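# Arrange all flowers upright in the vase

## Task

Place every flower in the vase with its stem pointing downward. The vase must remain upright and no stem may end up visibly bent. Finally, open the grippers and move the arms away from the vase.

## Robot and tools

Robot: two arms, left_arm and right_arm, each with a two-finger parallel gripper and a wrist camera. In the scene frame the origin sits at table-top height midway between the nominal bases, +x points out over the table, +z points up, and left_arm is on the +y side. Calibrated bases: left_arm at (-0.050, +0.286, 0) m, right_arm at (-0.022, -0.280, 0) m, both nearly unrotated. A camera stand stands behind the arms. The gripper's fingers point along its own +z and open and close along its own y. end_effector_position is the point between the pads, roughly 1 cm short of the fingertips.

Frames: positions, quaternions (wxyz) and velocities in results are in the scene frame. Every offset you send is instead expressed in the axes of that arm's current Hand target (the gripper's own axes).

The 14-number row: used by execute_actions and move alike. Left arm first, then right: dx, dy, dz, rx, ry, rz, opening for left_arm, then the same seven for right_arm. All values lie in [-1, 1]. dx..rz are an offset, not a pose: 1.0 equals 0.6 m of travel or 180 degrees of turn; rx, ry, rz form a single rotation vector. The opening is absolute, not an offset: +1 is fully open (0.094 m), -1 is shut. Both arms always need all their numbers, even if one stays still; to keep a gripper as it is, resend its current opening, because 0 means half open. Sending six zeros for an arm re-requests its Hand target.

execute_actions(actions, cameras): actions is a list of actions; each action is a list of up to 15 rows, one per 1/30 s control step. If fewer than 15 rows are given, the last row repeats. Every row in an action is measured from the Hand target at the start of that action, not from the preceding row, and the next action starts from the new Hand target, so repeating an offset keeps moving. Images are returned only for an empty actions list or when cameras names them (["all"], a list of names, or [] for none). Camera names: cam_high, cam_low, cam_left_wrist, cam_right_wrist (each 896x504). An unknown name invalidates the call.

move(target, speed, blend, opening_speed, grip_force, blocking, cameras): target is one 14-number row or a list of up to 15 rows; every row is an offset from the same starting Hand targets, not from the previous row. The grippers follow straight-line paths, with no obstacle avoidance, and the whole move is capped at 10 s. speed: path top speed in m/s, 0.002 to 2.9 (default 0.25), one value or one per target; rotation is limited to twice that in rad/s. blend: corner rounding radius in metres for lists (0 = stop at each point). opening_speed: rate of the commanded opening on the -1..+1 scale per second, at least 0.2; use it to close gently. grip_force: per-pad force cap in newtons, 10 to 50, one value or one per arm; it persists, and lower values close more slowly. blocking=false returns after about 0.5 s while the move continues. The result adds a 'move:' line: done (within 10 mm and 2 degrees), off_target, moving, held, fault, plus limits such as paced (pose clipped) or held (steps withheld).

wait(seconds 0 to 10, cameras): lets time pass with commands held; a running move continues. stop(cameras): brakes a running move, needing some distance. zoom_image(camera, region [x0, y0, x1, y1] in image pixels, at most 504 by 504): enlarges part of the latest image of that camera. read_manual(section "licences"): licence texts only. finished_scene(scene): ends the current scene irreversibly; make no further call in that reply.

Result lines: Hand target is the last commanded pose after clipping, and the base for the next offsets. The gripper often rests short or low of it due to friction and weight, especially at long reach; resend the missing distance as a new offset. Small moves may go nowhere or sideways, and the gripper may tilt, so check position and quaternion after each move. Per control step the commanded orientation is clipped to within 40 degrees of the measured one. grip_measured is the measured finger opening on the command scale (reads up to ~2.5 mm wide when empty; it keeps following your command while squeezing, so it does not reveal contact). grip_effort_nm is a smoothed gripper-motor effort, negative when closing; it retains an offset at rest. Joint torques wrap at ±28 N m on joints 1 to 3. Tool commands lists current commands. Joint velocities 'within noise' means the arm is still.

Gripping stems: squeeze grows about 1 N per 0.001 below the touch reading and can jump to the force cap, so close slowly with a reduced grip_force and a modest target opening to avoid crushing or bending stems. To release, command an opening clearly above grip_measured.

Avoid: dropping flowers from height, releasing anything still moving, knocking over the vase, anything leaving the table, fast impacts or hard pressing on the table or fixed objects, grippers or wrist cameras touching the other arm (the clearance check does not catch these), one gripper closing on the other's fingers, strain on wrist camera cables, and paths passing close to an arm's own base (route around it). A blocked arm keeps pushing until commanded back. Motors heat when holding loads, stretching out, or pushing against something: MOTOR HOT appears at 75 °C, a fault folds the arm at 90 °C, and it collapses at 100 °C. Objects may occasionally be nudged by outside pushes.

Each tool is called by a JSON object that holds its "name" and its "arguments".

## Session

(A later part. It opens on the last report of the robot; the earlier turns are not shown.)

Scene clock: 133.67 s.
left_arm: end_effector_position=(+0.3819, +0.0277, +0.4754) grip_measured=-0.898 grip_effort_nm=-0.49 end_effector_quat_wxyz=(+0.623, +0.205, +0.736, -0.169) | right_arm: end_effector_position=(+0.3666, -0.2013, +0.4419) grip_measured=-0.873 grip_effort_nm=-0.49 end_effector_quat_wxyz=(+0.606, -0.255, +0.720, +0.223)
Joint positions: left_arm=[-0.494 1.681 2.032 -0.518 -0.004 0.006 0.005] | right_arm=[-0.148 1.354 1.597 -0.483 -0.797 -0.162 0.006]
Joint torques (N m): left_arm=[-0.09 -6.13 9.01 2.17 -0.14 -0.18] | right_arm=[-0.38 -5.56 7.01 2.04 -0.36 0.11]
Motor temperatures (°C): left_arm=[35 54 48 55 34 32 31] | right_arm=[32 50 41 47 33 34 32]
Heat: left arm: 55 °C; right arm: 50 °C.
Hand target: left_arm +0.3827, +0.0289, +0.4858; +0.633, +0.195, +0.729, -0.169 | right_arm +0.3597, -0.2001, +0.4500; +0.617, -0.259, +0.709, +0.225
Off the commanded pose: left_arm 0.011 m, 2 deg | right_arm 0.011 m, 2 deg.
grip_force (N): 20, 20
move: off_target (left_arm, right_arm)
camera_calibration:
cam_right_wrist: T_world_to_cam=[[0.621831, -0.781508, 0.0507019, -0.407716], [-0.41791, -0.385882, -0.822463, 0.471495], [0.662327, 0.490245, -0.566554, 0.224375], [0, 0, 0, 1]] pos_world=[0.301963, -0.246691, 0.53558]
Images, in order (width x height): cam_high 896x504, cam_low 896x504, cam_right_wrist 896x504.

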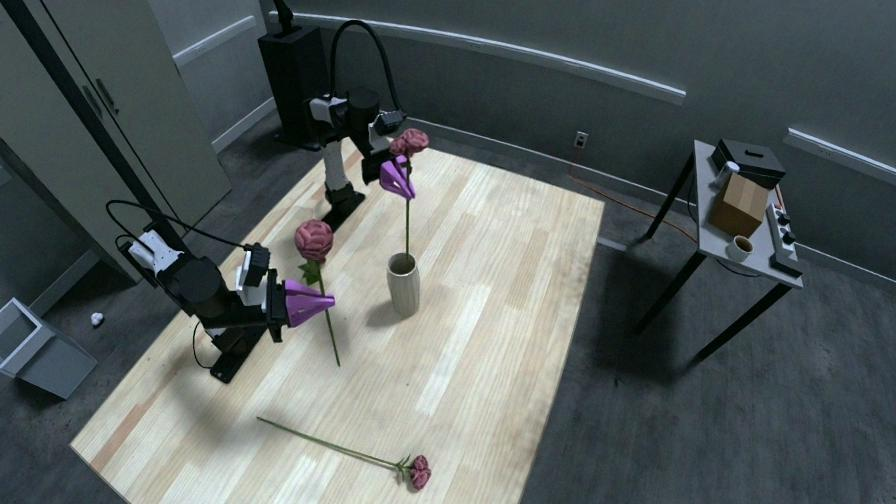

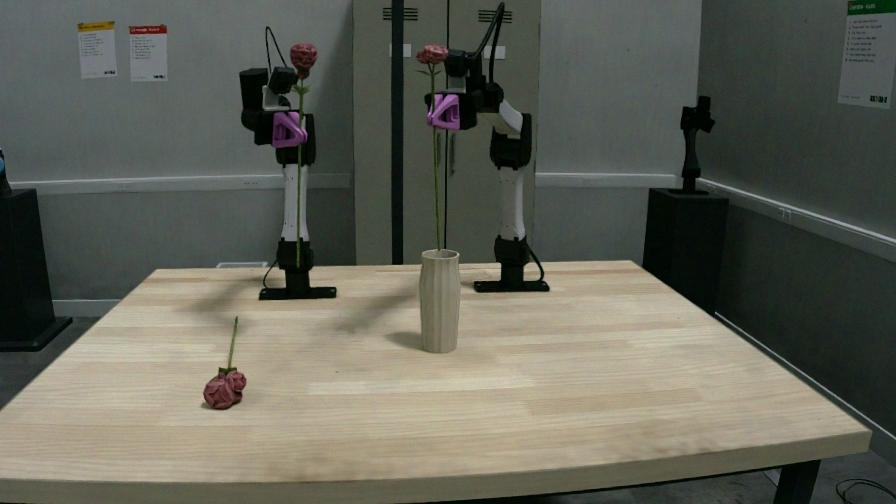

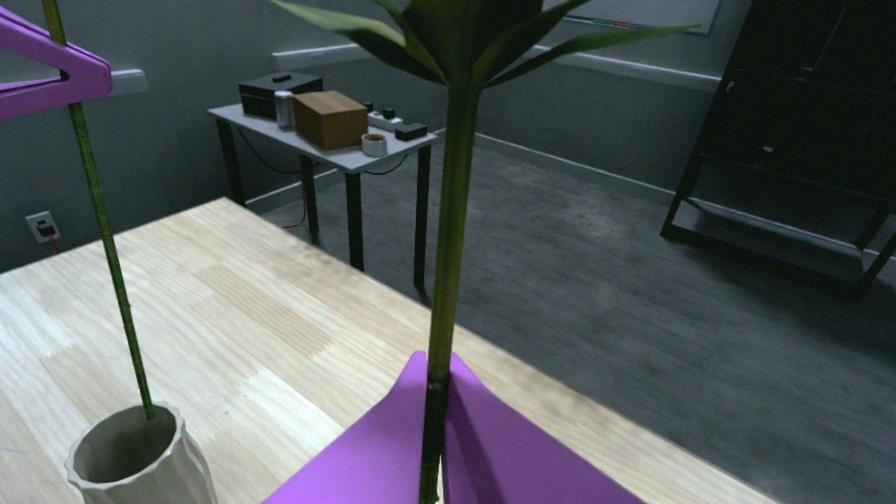

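{"name": "move", "arguments": {"target": [0.3467, 0, 0, 0, 0, 0, -1, 0, 0, 0, 0, 0, 0, -1], "speed": 0.12, "cameras": ["cam_high", "cam_low", "cam_right_wrist"]}}

{"name": "zoom_image", "arguments": {"camera": "cam_low", "region": [340, 120, 560, 370]}}

Scene clock: 141.73 s.
left_arm: end_effector_position=(+0.3584, +0.0422, +0.2705) grip_measured=-0.898 grip_effort_nm=-0.49 end_effector_quat_wxyz=(+0.619, +0.202, +0.740, -0.169) | right_arm: end_effector_position=(+0.3666, -0.2013, +0.4419) grip_measured=-0.873 grip_effort_nm=-0.49 end_effector_quat_wxyz=(+0.606, -0.255, +0.720, +0.223)
Joint positions: left_arm=[-0.494 1.444 0.958 0.309 -0.006 -0.001 0.005] | right_arm=[-0.148 1.354 1.597 -0.483 -0.797 -0.162 0.006]
Joint torques (N m): left_arm=[-0.09 -6.54 7.2 2.4 -0.12 -0.03] | right_arm=[-0.38 -5.59 7.04 2.04 -0.36 0.11]
Motor temperatures (°C): left_arm=[35 53 48 55 34 32 31] | right_arm=[32 49 41 48 33 34 32]
Heat: left arm: 55 °C; right arm: 49 °C.
Hand target: left_arm +0.3575, +0.0434, +0.2798; +0.633, +0.195, +0.730, -0.170 | right_arm +0.3597, -0.2001, +0.4500; +0.617, -0.259, +0.709, +0.225
Off the commanded pose: left_arm 0.010 m, 2 deg | right_arm 0.011 m, 2 deg.
grip_force (N): 20, 20
move: off_target (right_arm)
camera_calibration:
cam_right_wrist: T_world_to_cam=[[0.621831, -0.781508, 0.0507019, -0.407716], [-0.41791, -0.385882, -0.822463, 0.471495], [0.662327, 0.490245, -0.566554, 0.224375], [0, 0, 0, 1]] pos_world=[0.301963, -0.246691, 0.53558]
Images, in order (width x height): cam_high 896x504, cam_low 896x504, cam_right_wrist 896x504.

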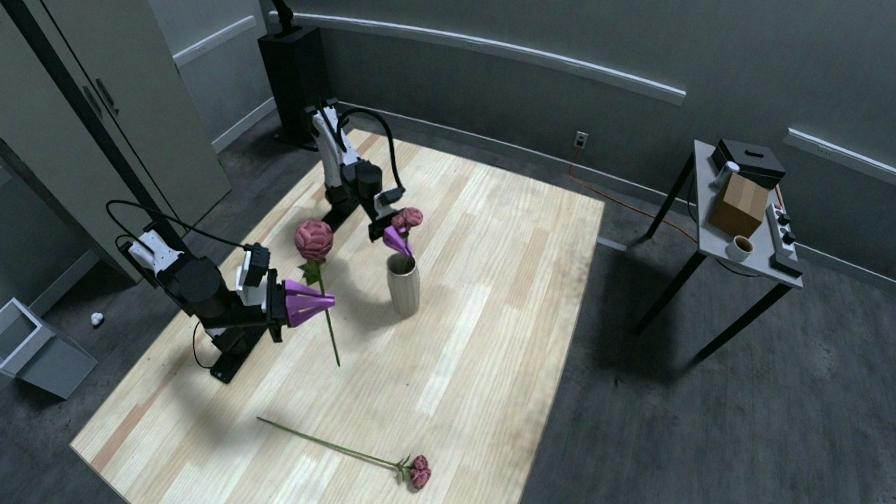

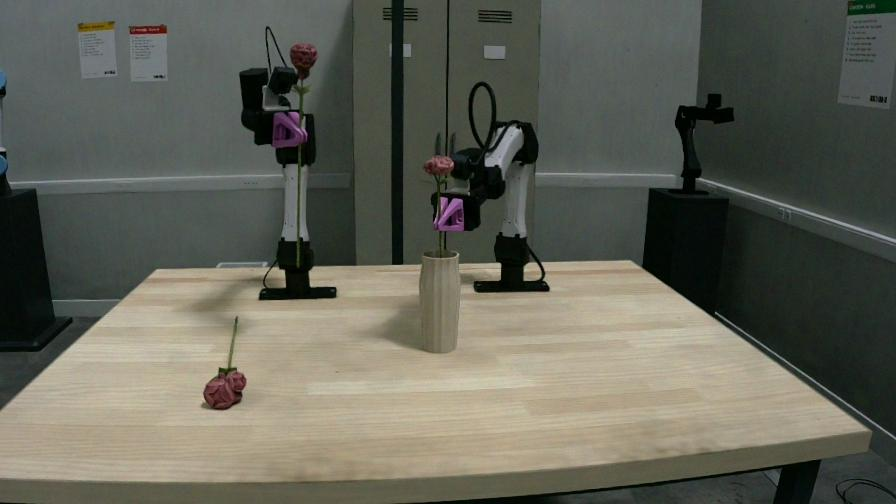

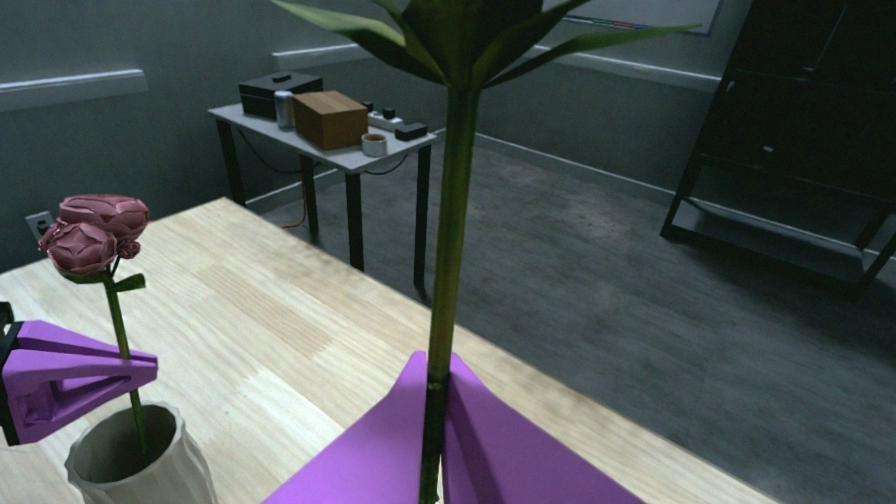

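Scaled by 2.016 from the camera's 896x504 image, which has a finer 1280x720 frame.

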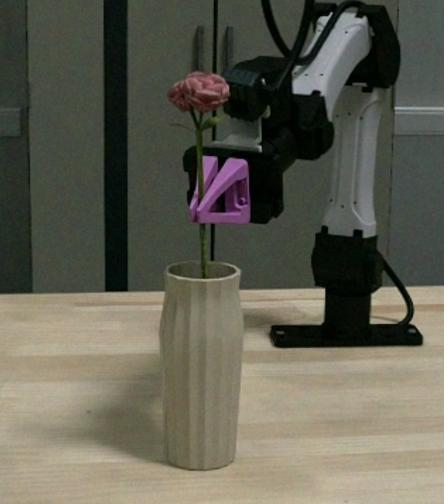

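{"name": "move", "arguments": {"target": [[0, 0, 0, 0, 0, 0, -0.4, 0, 0, 0, 0, 0, 0, -1], [0, 0, -0.2, 0, 0, 0, -0.4, 0, 0, 0, 0, 0, 0, -1], [-0.15, -0.2, -0.35, 0, 0, 0, -0.4, 0, 0, 0, 0, 0, 0, -1]], "speed": [0.1, 0.15, 0.3], "blend": [0, 0.03, 0], "opening_speed": 1.0, "cameras": ["cam_high", "cam_low", "cam_right_wrist"]}}

{"name": "zoom_image", "arguments": {"camera": "cam_low", "region": [340, 120, 560, 370]}}

{"name": "zoom_image", "arguments": {"camera": "cam_high", "region": [320, 160, 500, 340]}}

Scene clock: 155.80 s.
left_arm: end_effector_position=(+0.1282, +0.0356, +0.3883) grip_measured=-0.402 grip_effort_nm=0.09 end_effector_quat_wxyz=(+0.629, +0.212, +0.730, -0.160) | right_arm: end_effector_position=(+0.3666, -0.2013, +0.4419) grip_measured=-0.873 grip_effort_nm=-0.49 end_effector_quat_wxyz=(+0.606, -0.255, +0.720, +0.223)
Joint positions: left_arm=[-1.343 0.943 1.136 -0.432 -0.844 -0.146 0.028] | right_arm=[-0.148 1.354 1.597 -0.483 -0.797 -0.162 0.006]
Joint torques (N m): left_arm=[-0.31 -0.96 9.42 1.86 -0.18 -0.3] | right_arm=[-0.38 -5.57 7.01 2.04 -0.36 0.11]
Motor temperatures (°C): left_arm=[35 52 49 57 34 32 31] | right_arm=[32 48 41 49 33 34 32]
Heat: left arm: 57 °C; right arm: 49 °C.
Hand target: left_arm +0.1283, +0.0369, +0.3985; +0.633, +0.195, +0.729, -0.170 | right_arm +0.3597, -0.2001, +0.4500; +0.617, -0.259, +0.709, +0.225
Off the commanded pose: left_arm 0.010 m, 2 deg | right_arm 0.011 m, 2 deg.
grip_force (N): 20, 20
move: off_target (right_arm)
camera_calibration:
cam_right_wrist: T_world_to_cam=[[0.621831, -0.781508, 0.0507019, -0.407716], [-0.41791, -0.385882, -0.822463, 0.471495], [0.662327, 0.490245, -0.566554, 0.224375], [0, 0, 0, 1]] pos_world=[0.301963, -0.246691, 0.53558]
Images, in order (width x height): cam_high 896x504, cam_low 896x504, cam_right_wrist 896x504.

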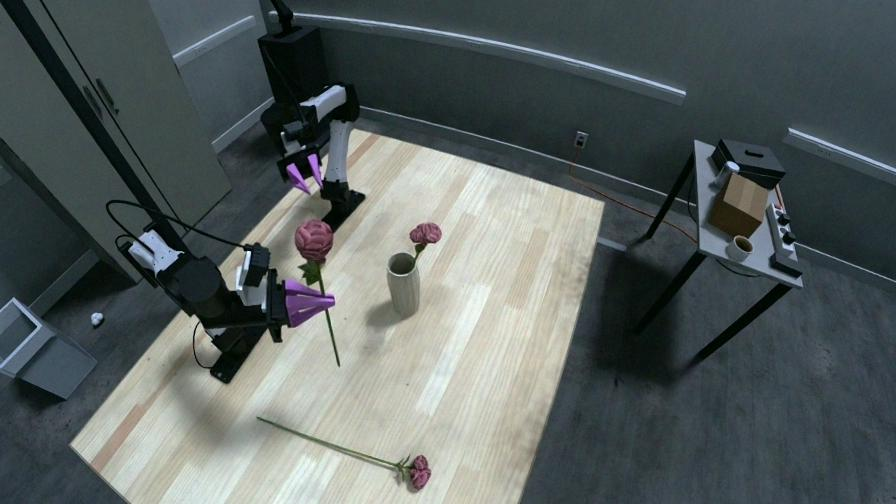

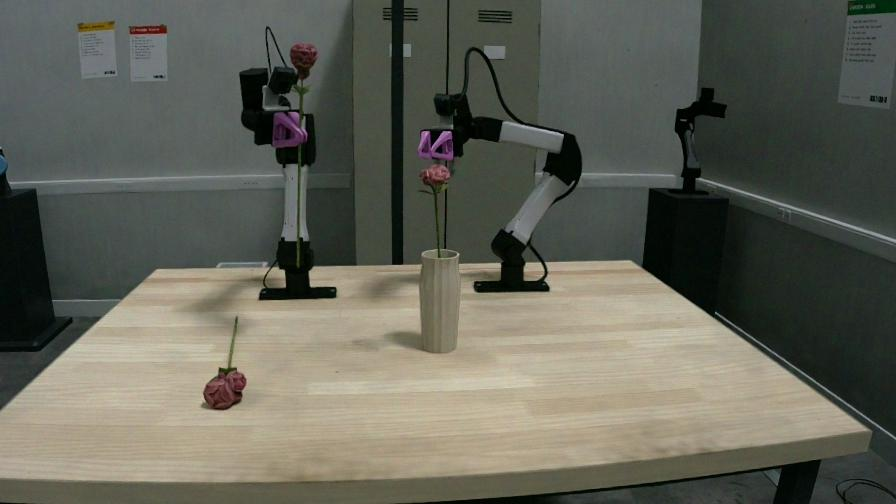

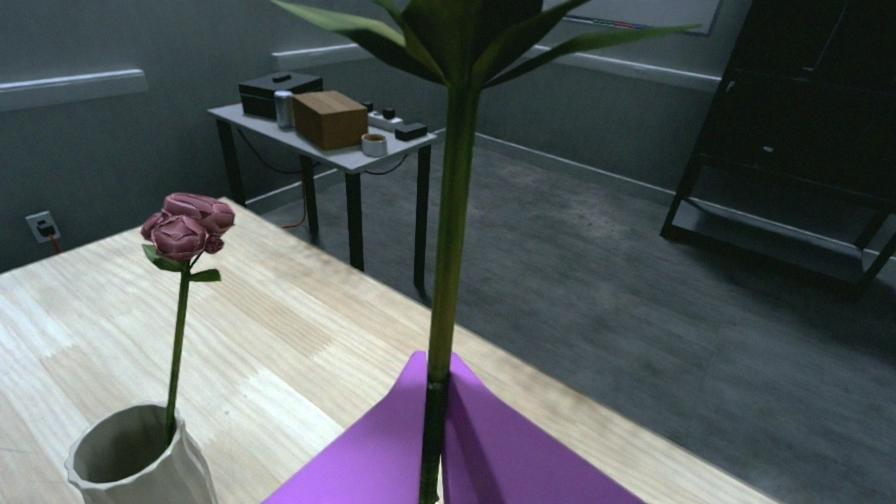

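Scaled by 2.016 from the camera's 896x504 image, which has a finer 1280x720 frame.

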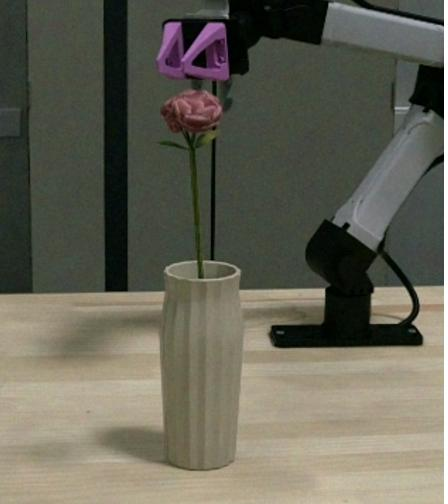

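Scaled by 2.800 from the camera's 896x504 image, which has a finer 1280x720 frame.

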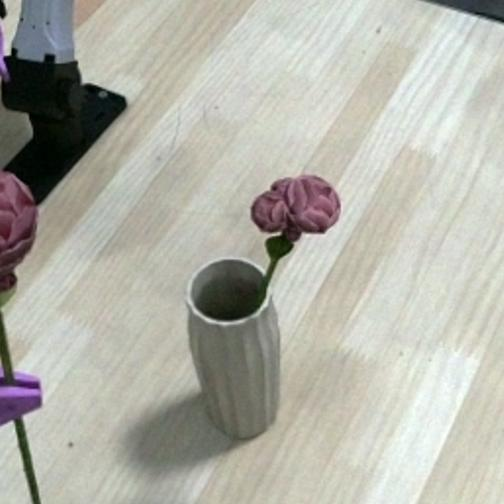

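{"name": "move", "arguments": {"target": [[0.0938, 0.4107, -0.0868, 0, 0, 0, -0.4, -0.0925, 0.149, 0.0722, 0, -0.0333, 0, -1], [0.0938, 0.4107, -0.0868, 0, 0, 0, -0.4, -0.1025, 0.3588, 0.2267, 0, -0.0333, 0, -1]], "speed": 0.25, "blend": [0.03, 0], "cameras": ["cam_high", "cam_low", "cam_left_wrist"]}}

{"name": "zoom_image", "arguments": {"camera": "cam_low", "region": [340, 120, 560, 370]}}

{"name": "zoom_image", "arguments": {"camera": "cam_high", "region": [320, 160, 500, 340]}}

Scene clock: 167.13 s.
left_arm: end_effector_position=(+0.2001, +0.2837, +0.3410) grip_measured=-0.402 grip_effort_nm=0.10 end_effector_quat_wxyz=(+0.628, +0.176, +0.738, -0.174) | right_arm: end_effector_position=(+0.3287, +0.0574, +0.4703) grip_measured=-0.873 grip_effort_nm=-0.49 end_effector_quat_wxyz=(+0.633, -0.262, +0.690, +0.231)
Joint positions: left_arm=[0.731 0.759 0.926 -0.556 1.163 0.323 0.028] | right_arm=[0.767 1.555 1.79 -0.327 0.083 -0.006 0.006]
Joint torques (N m): left_arm=[-0.58 0.57 9.26 1.59 0.41 0.11] | right_arm=[0.16 -4.81 12.72 2.23 0.13 0.09]
Motor temperatures (°C): left_arm=[35 50 50 56 34 32 31] | right_arm=[32 47 42 49 33 34 32]
Heat: left arm: 56 °C; right arm: 49 °C.
Hand target: left_arm +0.1999, +0.2802, +0.3499; +0.633, +0.195, +0.730, -0.170 | right_arm +0.3306, +0.0569, +0.4919; +0.653, -0.247, +0.675, +0.238
Off the commanded pose: left_arm 0.010 m, 2 deg | right_arm 0.022 m, 3 deg.
grip_force (N): 20, 20
move: off_target (right_arm)
camera_calibration:
cam_left_wrist: T_world_to_cam=[[-0.514171, -0.847485, 0.1319, 0.292693], [-0.518304, 0.184491, -0.835059, 0.372501], [0.683365, -0.497728, -0.534115, 0.305985], [0, 0, 0, 1]] pos_world=[0.134464, 0.331627, 0.435886]
Images, in order (width x height): cam_high 896x504, cam_low 896x504, cam_left_wrist 896x504.

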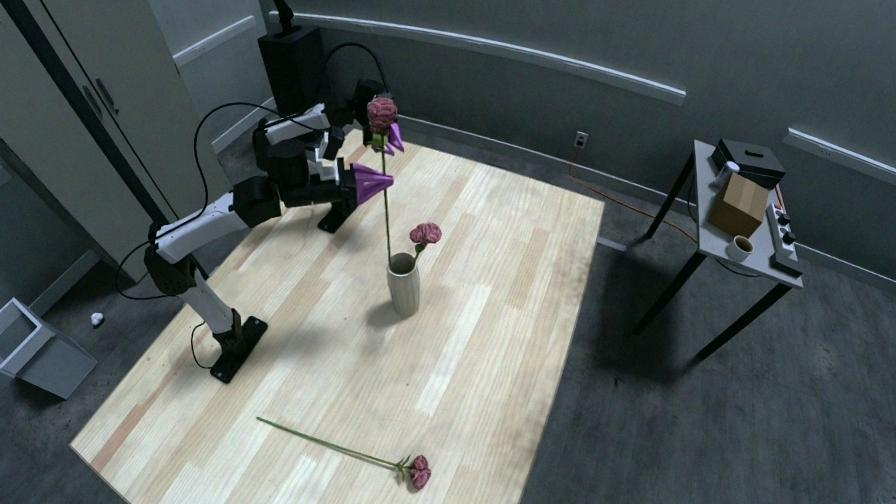

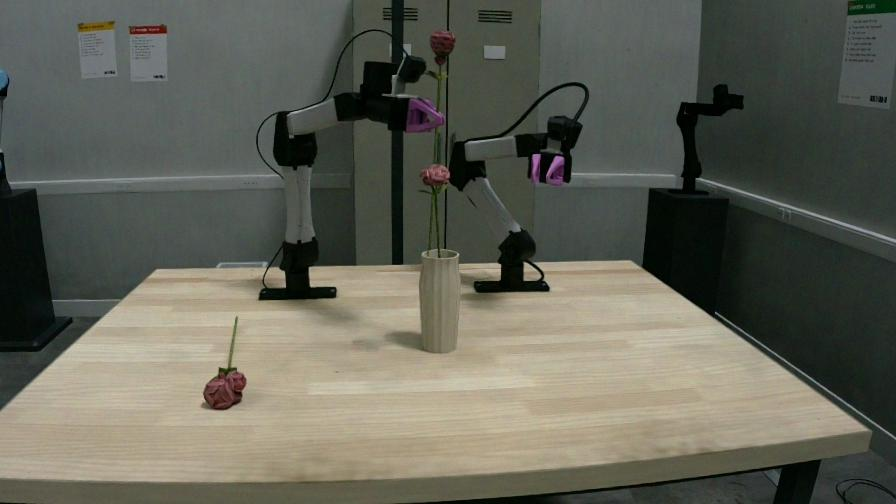

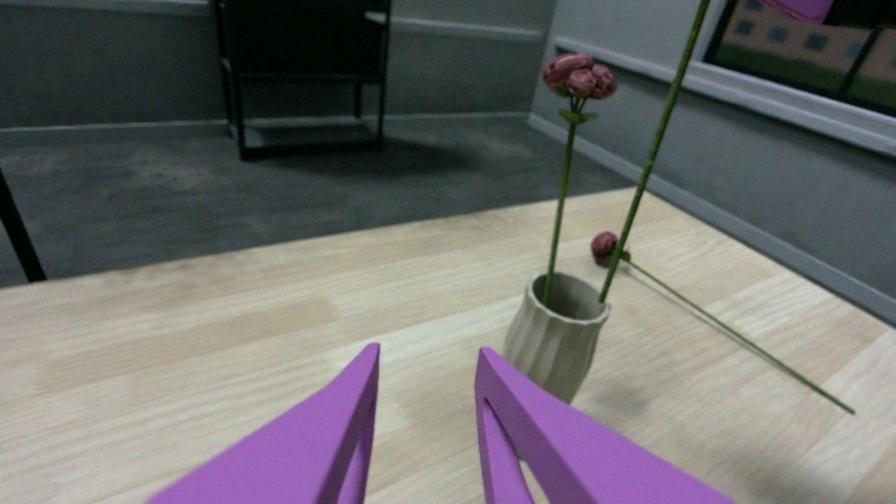

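Scaled by 2.016 from the camera's 896x504 image, which has a finer 1280x720 frame.

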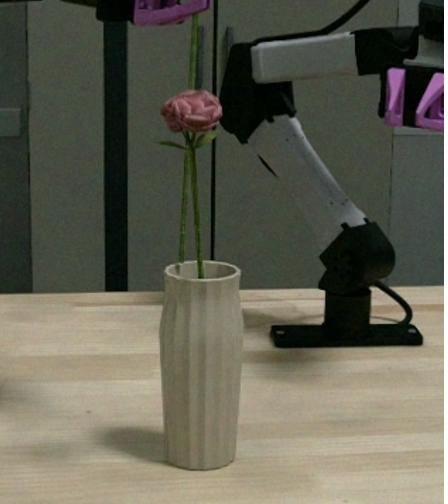

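Scaled by 2.800 from the camera's 896x504 image, which has a finer 1280x720 frame.

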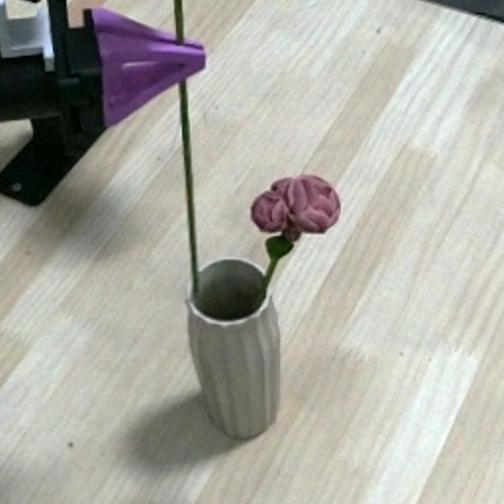

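{"name": "move", "arguments": {"target": [0, 0, 0, 0, 0, 0, -0.4, -0.0011, 0.0028, 0.0328, 0, 0, 0, -1], "speed": 0.15, "cameras": ["cam_high", "cam_low", "cam_left_wrist"]}}

{"name": "zoom_image", "arguments": {"camera": "cam_low", "region": [340, 120, 560, 370]}}

{"name": "zoom_image", "arguments": {"camera": "cam_high", "region": [320, 160, 500, 340]}}

Scene clock: 176.27 s.
left_arm: end_effector_position=(+0.2007, +0.2842, +0.3404) grip_measured=-0.402 grip_effort_nm=0.09 end_effector_quat_wxyz=(+0.627, +0.176, +0.738, -0.176) | right_arm: end_effector_position=(+0.3430, +0.0718, +0.4716) grip_measured=-0.873 grip_effort_nm=-0.49 end_effector_quat_wxyz=(+0.635, -0.261, +0.689, +0.231)
Joint positions: left_arm=[0.731 0.762 0.926 -0.556 1.164 0.323 0.028] | right_arm=[0.767 1.632 1.869 -0.323 0.083 -0.006 0.006]
Joint torques (N m): left_arm=[-0.27 -0.01 9.46 1.6 0.37 0.11] | right_arm=[0.09 -5.46 12.78 2.17 0.11 0.09]
Heat: left arm: 54 °C; right arm: 50 °C.
Hand target: left_arm +0.1999, +0.2802, +0.3499; +0.633, +0.195, +0.729, -0.170 | right_arm +0.3446, +0.0709, +0.4919; +0.653, -0.247, +0.675, +0.238
Off the commanded pose: left_arm 0.010 m, 3 deg | right_arm 0.020 m, 3 deg.
grip_force (N): 20, 20
move: off_target (left_arm, right_arm)
camera_calibration:
cam_left_wrist: T_world_to_cam=[[-0.514158, -0.846976, 0.135181, 0.29218], [-0.520397, 0.182776, -0.834134, 0.372741], [0.681784, -0.499224, -0.534739, 0.306452], [0, 0, 0, 1]] pos_world=[0.135265, 0.332329, 0.435291]
Images, in order (width x height): cam_high 896x504, cam_low 896x504, cam_left_wrist 896x504.

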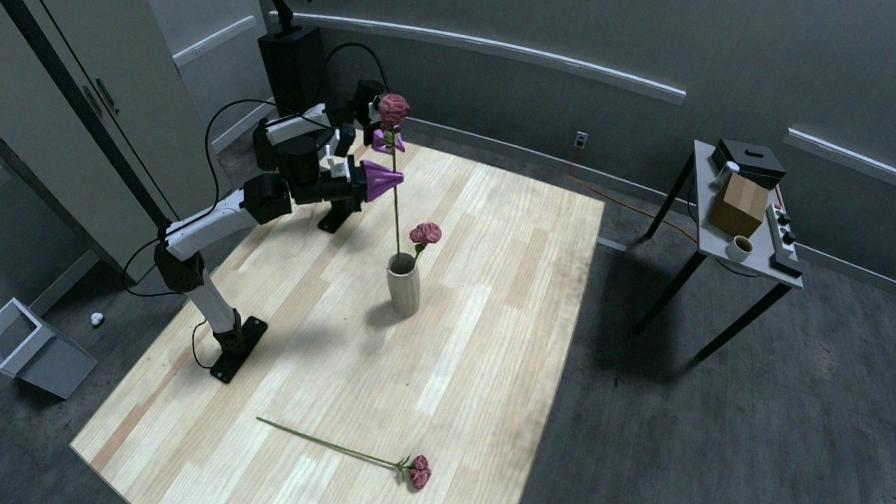

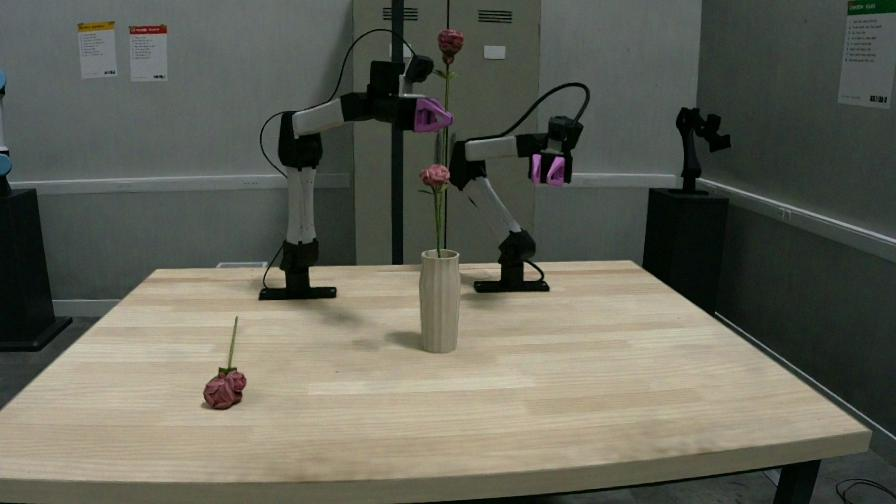

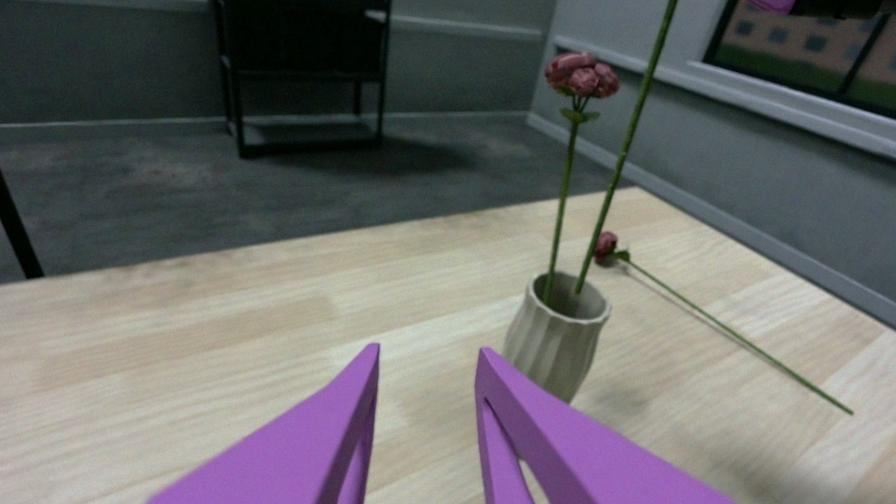

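Scaled by 2.016 from the camera's 896x504 image, which has a finer 1280x720 frame.

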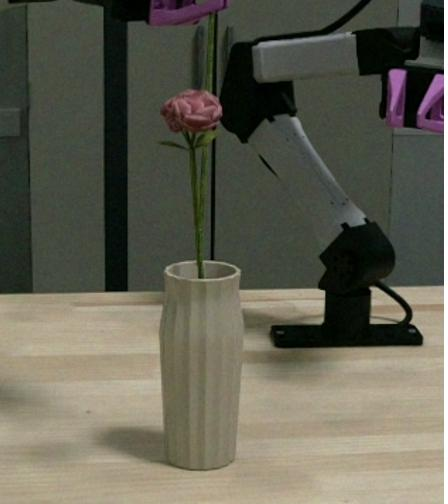

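Scaled by 2.800 from the camera's 896x504 image, which has a finer 1280x720 frame.

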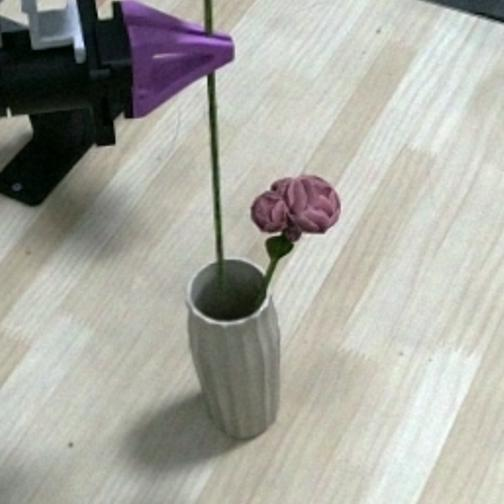

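{"name": "move", "arguments": {"target": [0, 0, 0, 0, 0, 0, -0.4, 0.329, -0.0045, -0.0183, 0, 0, 0, -1], "speed": 0.12, "cameras": ["cam_high", "cam_low", "cam_left_wrist"]}}

{"name": "zoom_image", "arguments": {"camera": "cam_low", "region": [340, 120, 560, 370]}}

{"name": "zoom_image", "arguments": {"camera": "cam_left_wrist", "region": [440, 0, 740, 320]}}

Scene clock: 181.10 s.
left_arm: end_effector_position=(+0.2007, +0.2842, +0.3404) grip_measured=-0.402 grip_effort_nm=0.09 end_effector_quat_wxyz=(+0.627, +0.176, +0.738, -0.176) | right_arm: end_effector_position=(+0.3333, +0.0619, +0.2864) grip_measured=-0.873 grip_effort_nm=-0.49 end_effector_quat_wxyz=(+0.641, -0.259, +0.683, +0.234)
Joint positions: left_arm=[0.731 0.762 0.926 -0.556 1.164 0.323 0.028] | right_arm=[0.767 1.514 0.976 0.47 0.083 -0.006 0.006]
Joint torques (N m): left_arm=[-0.68 0.09 9.57 1.65 0.35 0.13] | right_arm=[-0.23 -6.93 7.95 2.25 0.07 0.09]
Heat: left arm: 53 °C; right arm: 50 °C.
Hand target: left_arm +0.1999, +0.2802, +0.3499; +0.633, +0.195, +0.729, -0.170 | right_arm +0.3328, +0.0573, +0.2950; +0.653, -0.247, +0.675, +0.238
Off the commanded pose: left_arm 0.010 m, 3 deg | right_arm 0.010 m, 2 deg.
grip_force (N): 20, 20
move: off_target (left_arm)
camera_calibration:
cam_left_wrist: T_world_to_cam=[[-0.514158, -0.846976, 0.135181, 0.29218], [-0.520397, 0.182776, -0.834134, 0.372741], [0.681784, -0.499224, -0.534739, 0.306452], [0, 0, 0, 1]] pos_world=[0.135265, 0.332329, 0.435291]
Images, in order (width x height): cam_high 896x504, cam_low 896x504, cam_left_wrist 896x504.

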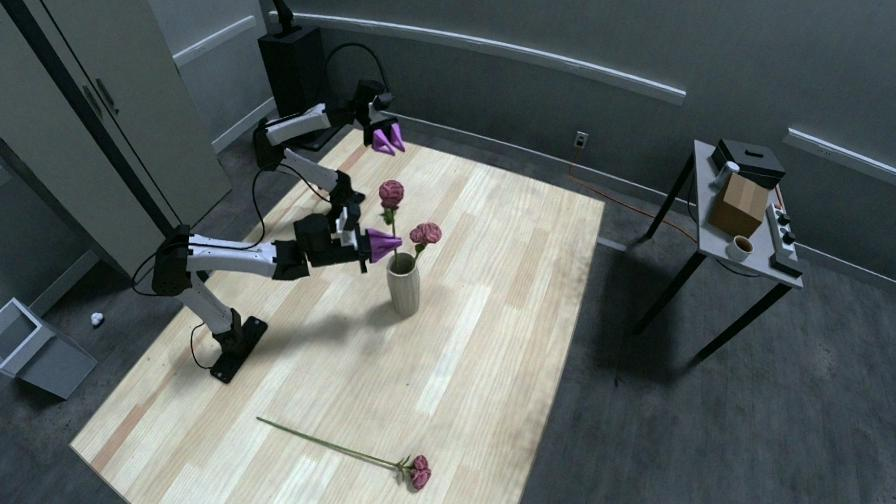

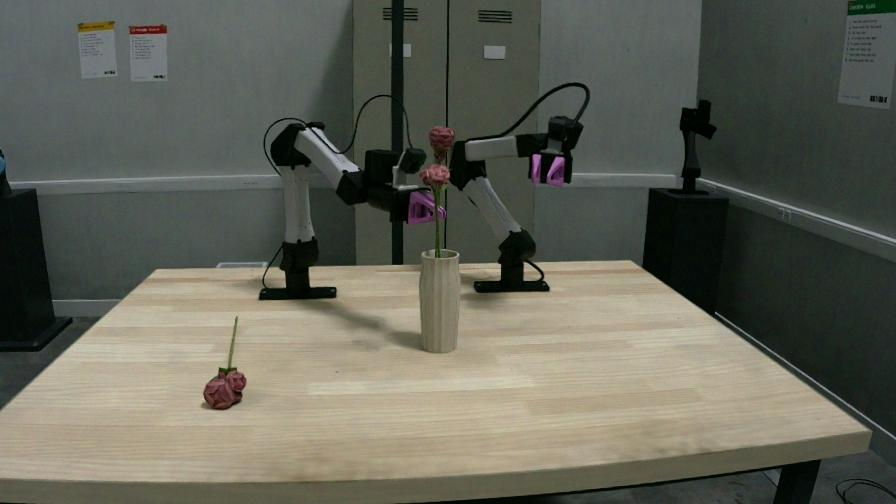

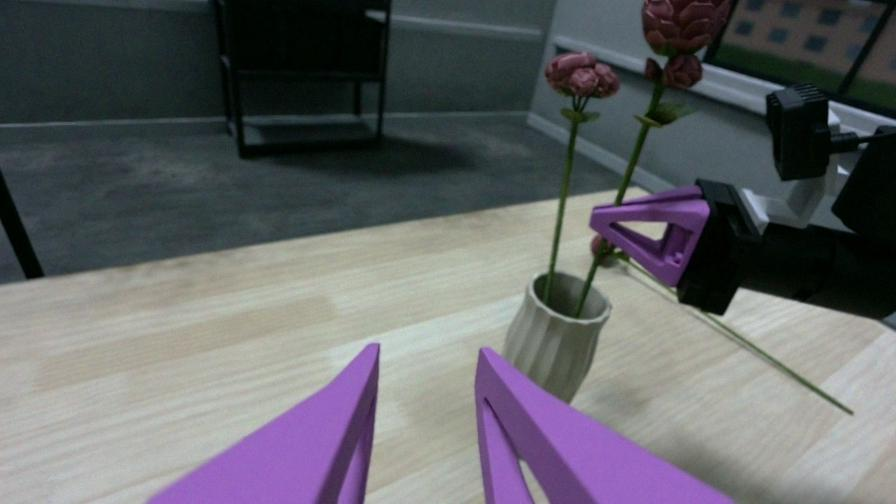

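Scaled by 2.016 from the camera's 896x504 image, which has a finer 1280x720 frame.

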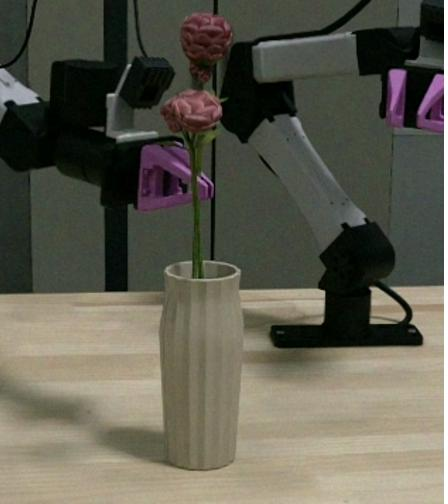

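Scaled by 1.575 from the camera's 896x504 image, which has a finer 1280x720 frame.

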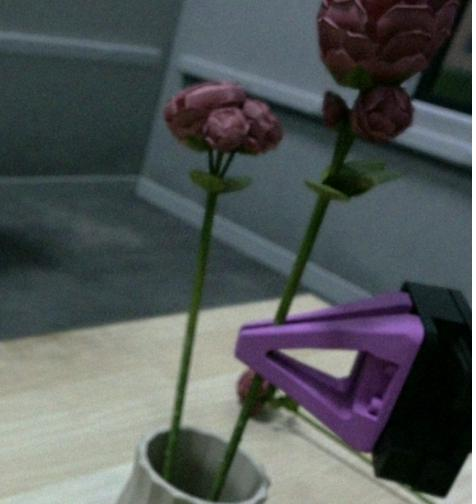

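{"name": "move", "arguments": {"target": [[0, 0, 0, 0, 0, 0, -0.4, 0.02, 0, 0, 0, 0, 0, -1], [0, 0, 0, 0, 0, 0, -0.4, 0.02, 0, 0, 0, 0, 0, -0.4], [0, 0, 0, 0, 0, 0, -0.4, 0.02, 0, -0.25, 0, 0, 0, -0.4]], "speed": [0.08, 0.1, 0.2], "opening_speed": 1.0, "cameras": ["cam_high", "cam_low", "cam_left_wrist"]}}

{"name": "zoom_image", "arguments": {"camera": "cam_low", "region": [340, 120, 560, 370]}}

{"name": "zoom_image", "arguments": {"camera": "cam_high", "region": [320, 160, 500, 340]}}

Scene clock: 186.33 s.
left_arm: end_effector_position=(+0.2007, +0.2842, +0.3404) grip_measured=-0.402 grip_effort_nm=0.09 end_effector_quat_wxyz=(+0.627, +0.176, +0.738, -0.176) | right_arm: end_effector_position=(+0.2189, -0.0388, +0.2970) grip_measured=-0.402 grip_effort_nm=0.09 end_effector_quat_wxyz=(+0.660, -0.249, +0.667, +0.240)
Joint positions: left_arm=[0.731 0.762 0.926 -0.556 1.164 0.323 0.028] | right_arm=[0.839 0.831 0.56 0.256 0.162 -0.006 0.028]
Joint torques (N m): left_arm=[-0.51 0.18 9.43 1.59 0.41 0.1] | right_arm=[0.72 -1.02 7.77 1.89 0.11 0.11]
Heat: left arm: 53 °C; right arm: 50 °C.
Hand target: left_arm +0.1999, +0.2802, +0.3499; +0.633, +0.195, +0.729, -0.170 | right_arm +0.2179, -0.0395, +0.2881; +0.653, -0.247, +0.675, +0.238
Off the commanded pose: left_arm 0.010 m, 3 deg | right_arm 0.009 m, 1 deg.
grip_force (N): 20, 20
move: off_target (left_arm)
camera_calibration:
cam_left_wrist: T_world_to_cam=[[-0.514158, -0.846976, 0.135181, 0.29218], [-0.520397, 0.182776, -0.834134, 0.372741], [0.681784, -0.499224, -0.534739, 0.306452], [0, 0, 0, 1]] pos_world=[0.135265, 0.332329, 0.435291]
Images, in order (width x height): cam_high 896x504, cam_low 896x504, cam_left_wrist 896x504.

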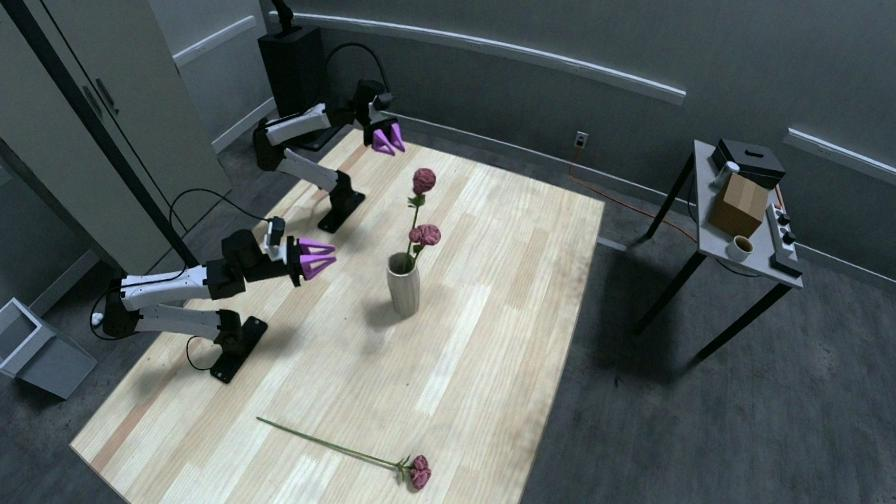

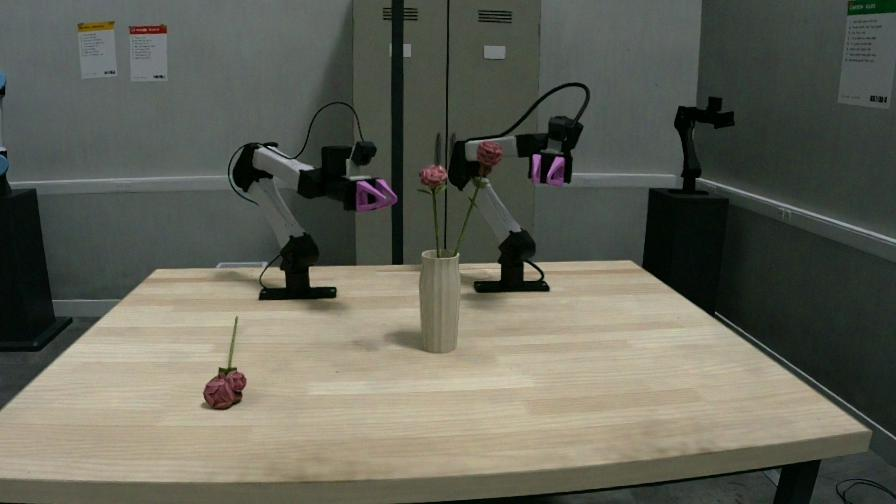

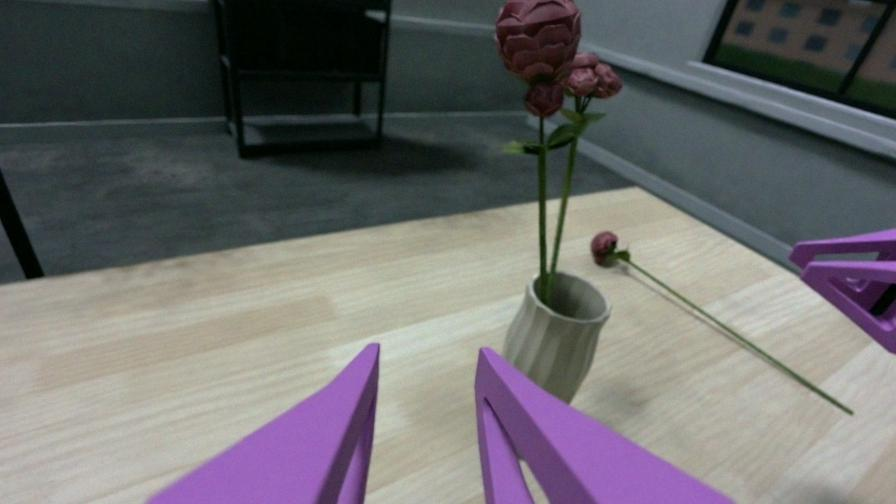

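Scaled by 2.016 from the camera's 896x504 image, which has a finer 1280x720 frame.

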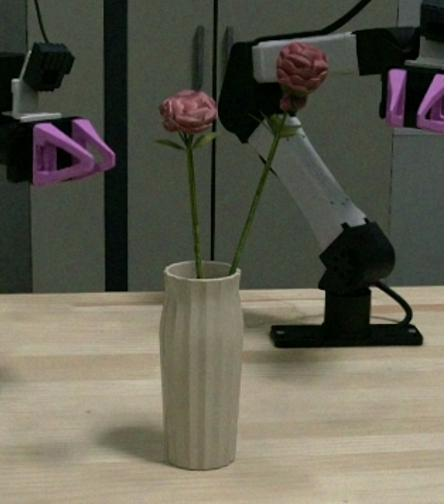

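Scaled by 2.800 from the camera's 896x504 image, which has a finer 1280x720 frame.

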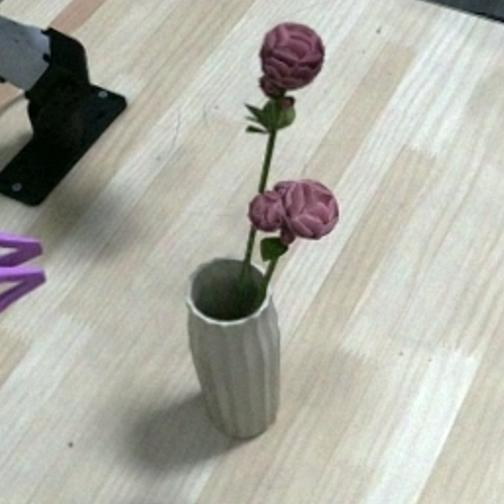

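{"name": "move", "arguments": {"target": [0, 0, 0, 0, 0, 0, -0.4, 0.2847, -0.598, -0.1045, 0.1248, 0.4777, 0.1296, -0.2], "speed": 0.5, "cameras": ["cam_right_wrist"]}}

Scene clock: 201.97 s.
left_arm: end_effector_position=(+0.2007, +0.2842, +0.3404) grip_measured=-0.402 grip_effort_nm=0.09 end_effector_quat_wxyz=(+0.627, +0.176, +0.738, -0.176) | right_arm: end_effector_position=(+0.3927, -0.3546, +0.1190) grip_measured=-0.202 grip_effort_nm=0.09 end_effector_quat_wxyz=(+0.001, -0.089, +0.996, +0.007)
Joint positions: left_arm=[0.731 0.762 0.926 -0.556 1.164 0.323 0.028] | right_arm=[-0.212 2.188 2.099 -1.484 -0.014 -0.361 0.037]
Joint torques (N m): left_arm=[-0.36 0.13 9.48 1.58 0.32 0.15] | right_arm=[-0.1 -8.2 11.19 0.3 0.06 -0.11]
Heat: left arm: 52 °C; right arm: 49 °C.
Hand target: left_arm +0.1999, +0.2802, +0.3499; +0.633, +0.195, +0.729, -0.170 | right_arm +0.3965, -0.3582, +0.1199; +0.000, -0.093, +0.996, +0.000
Off the commanded pose: left_arm 0.010 m, 3 deg | right_arm 0.005 m, 1 deg.
grip_force (N): 20, 20
move: off_target (left_arm)
camera_calibration:
cam_right_wrist: T_world_to_cam=[[0.233558, -0.972232, 0.0147196, -0.438183], [-0.883874, -0.205974, 0.419931, 0.256545], [-0.405238, -0.111088, -0.907437, 0.345943], [0, 0, 0, 1]] pos_world=[0.469284, -0.334743, 0.21264]
Images, in order (width x height): cam_right_wrist 896x504.

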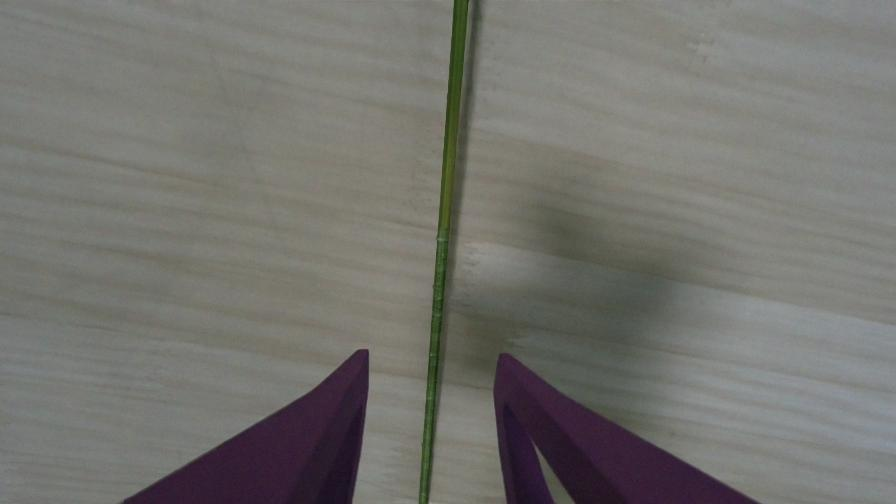

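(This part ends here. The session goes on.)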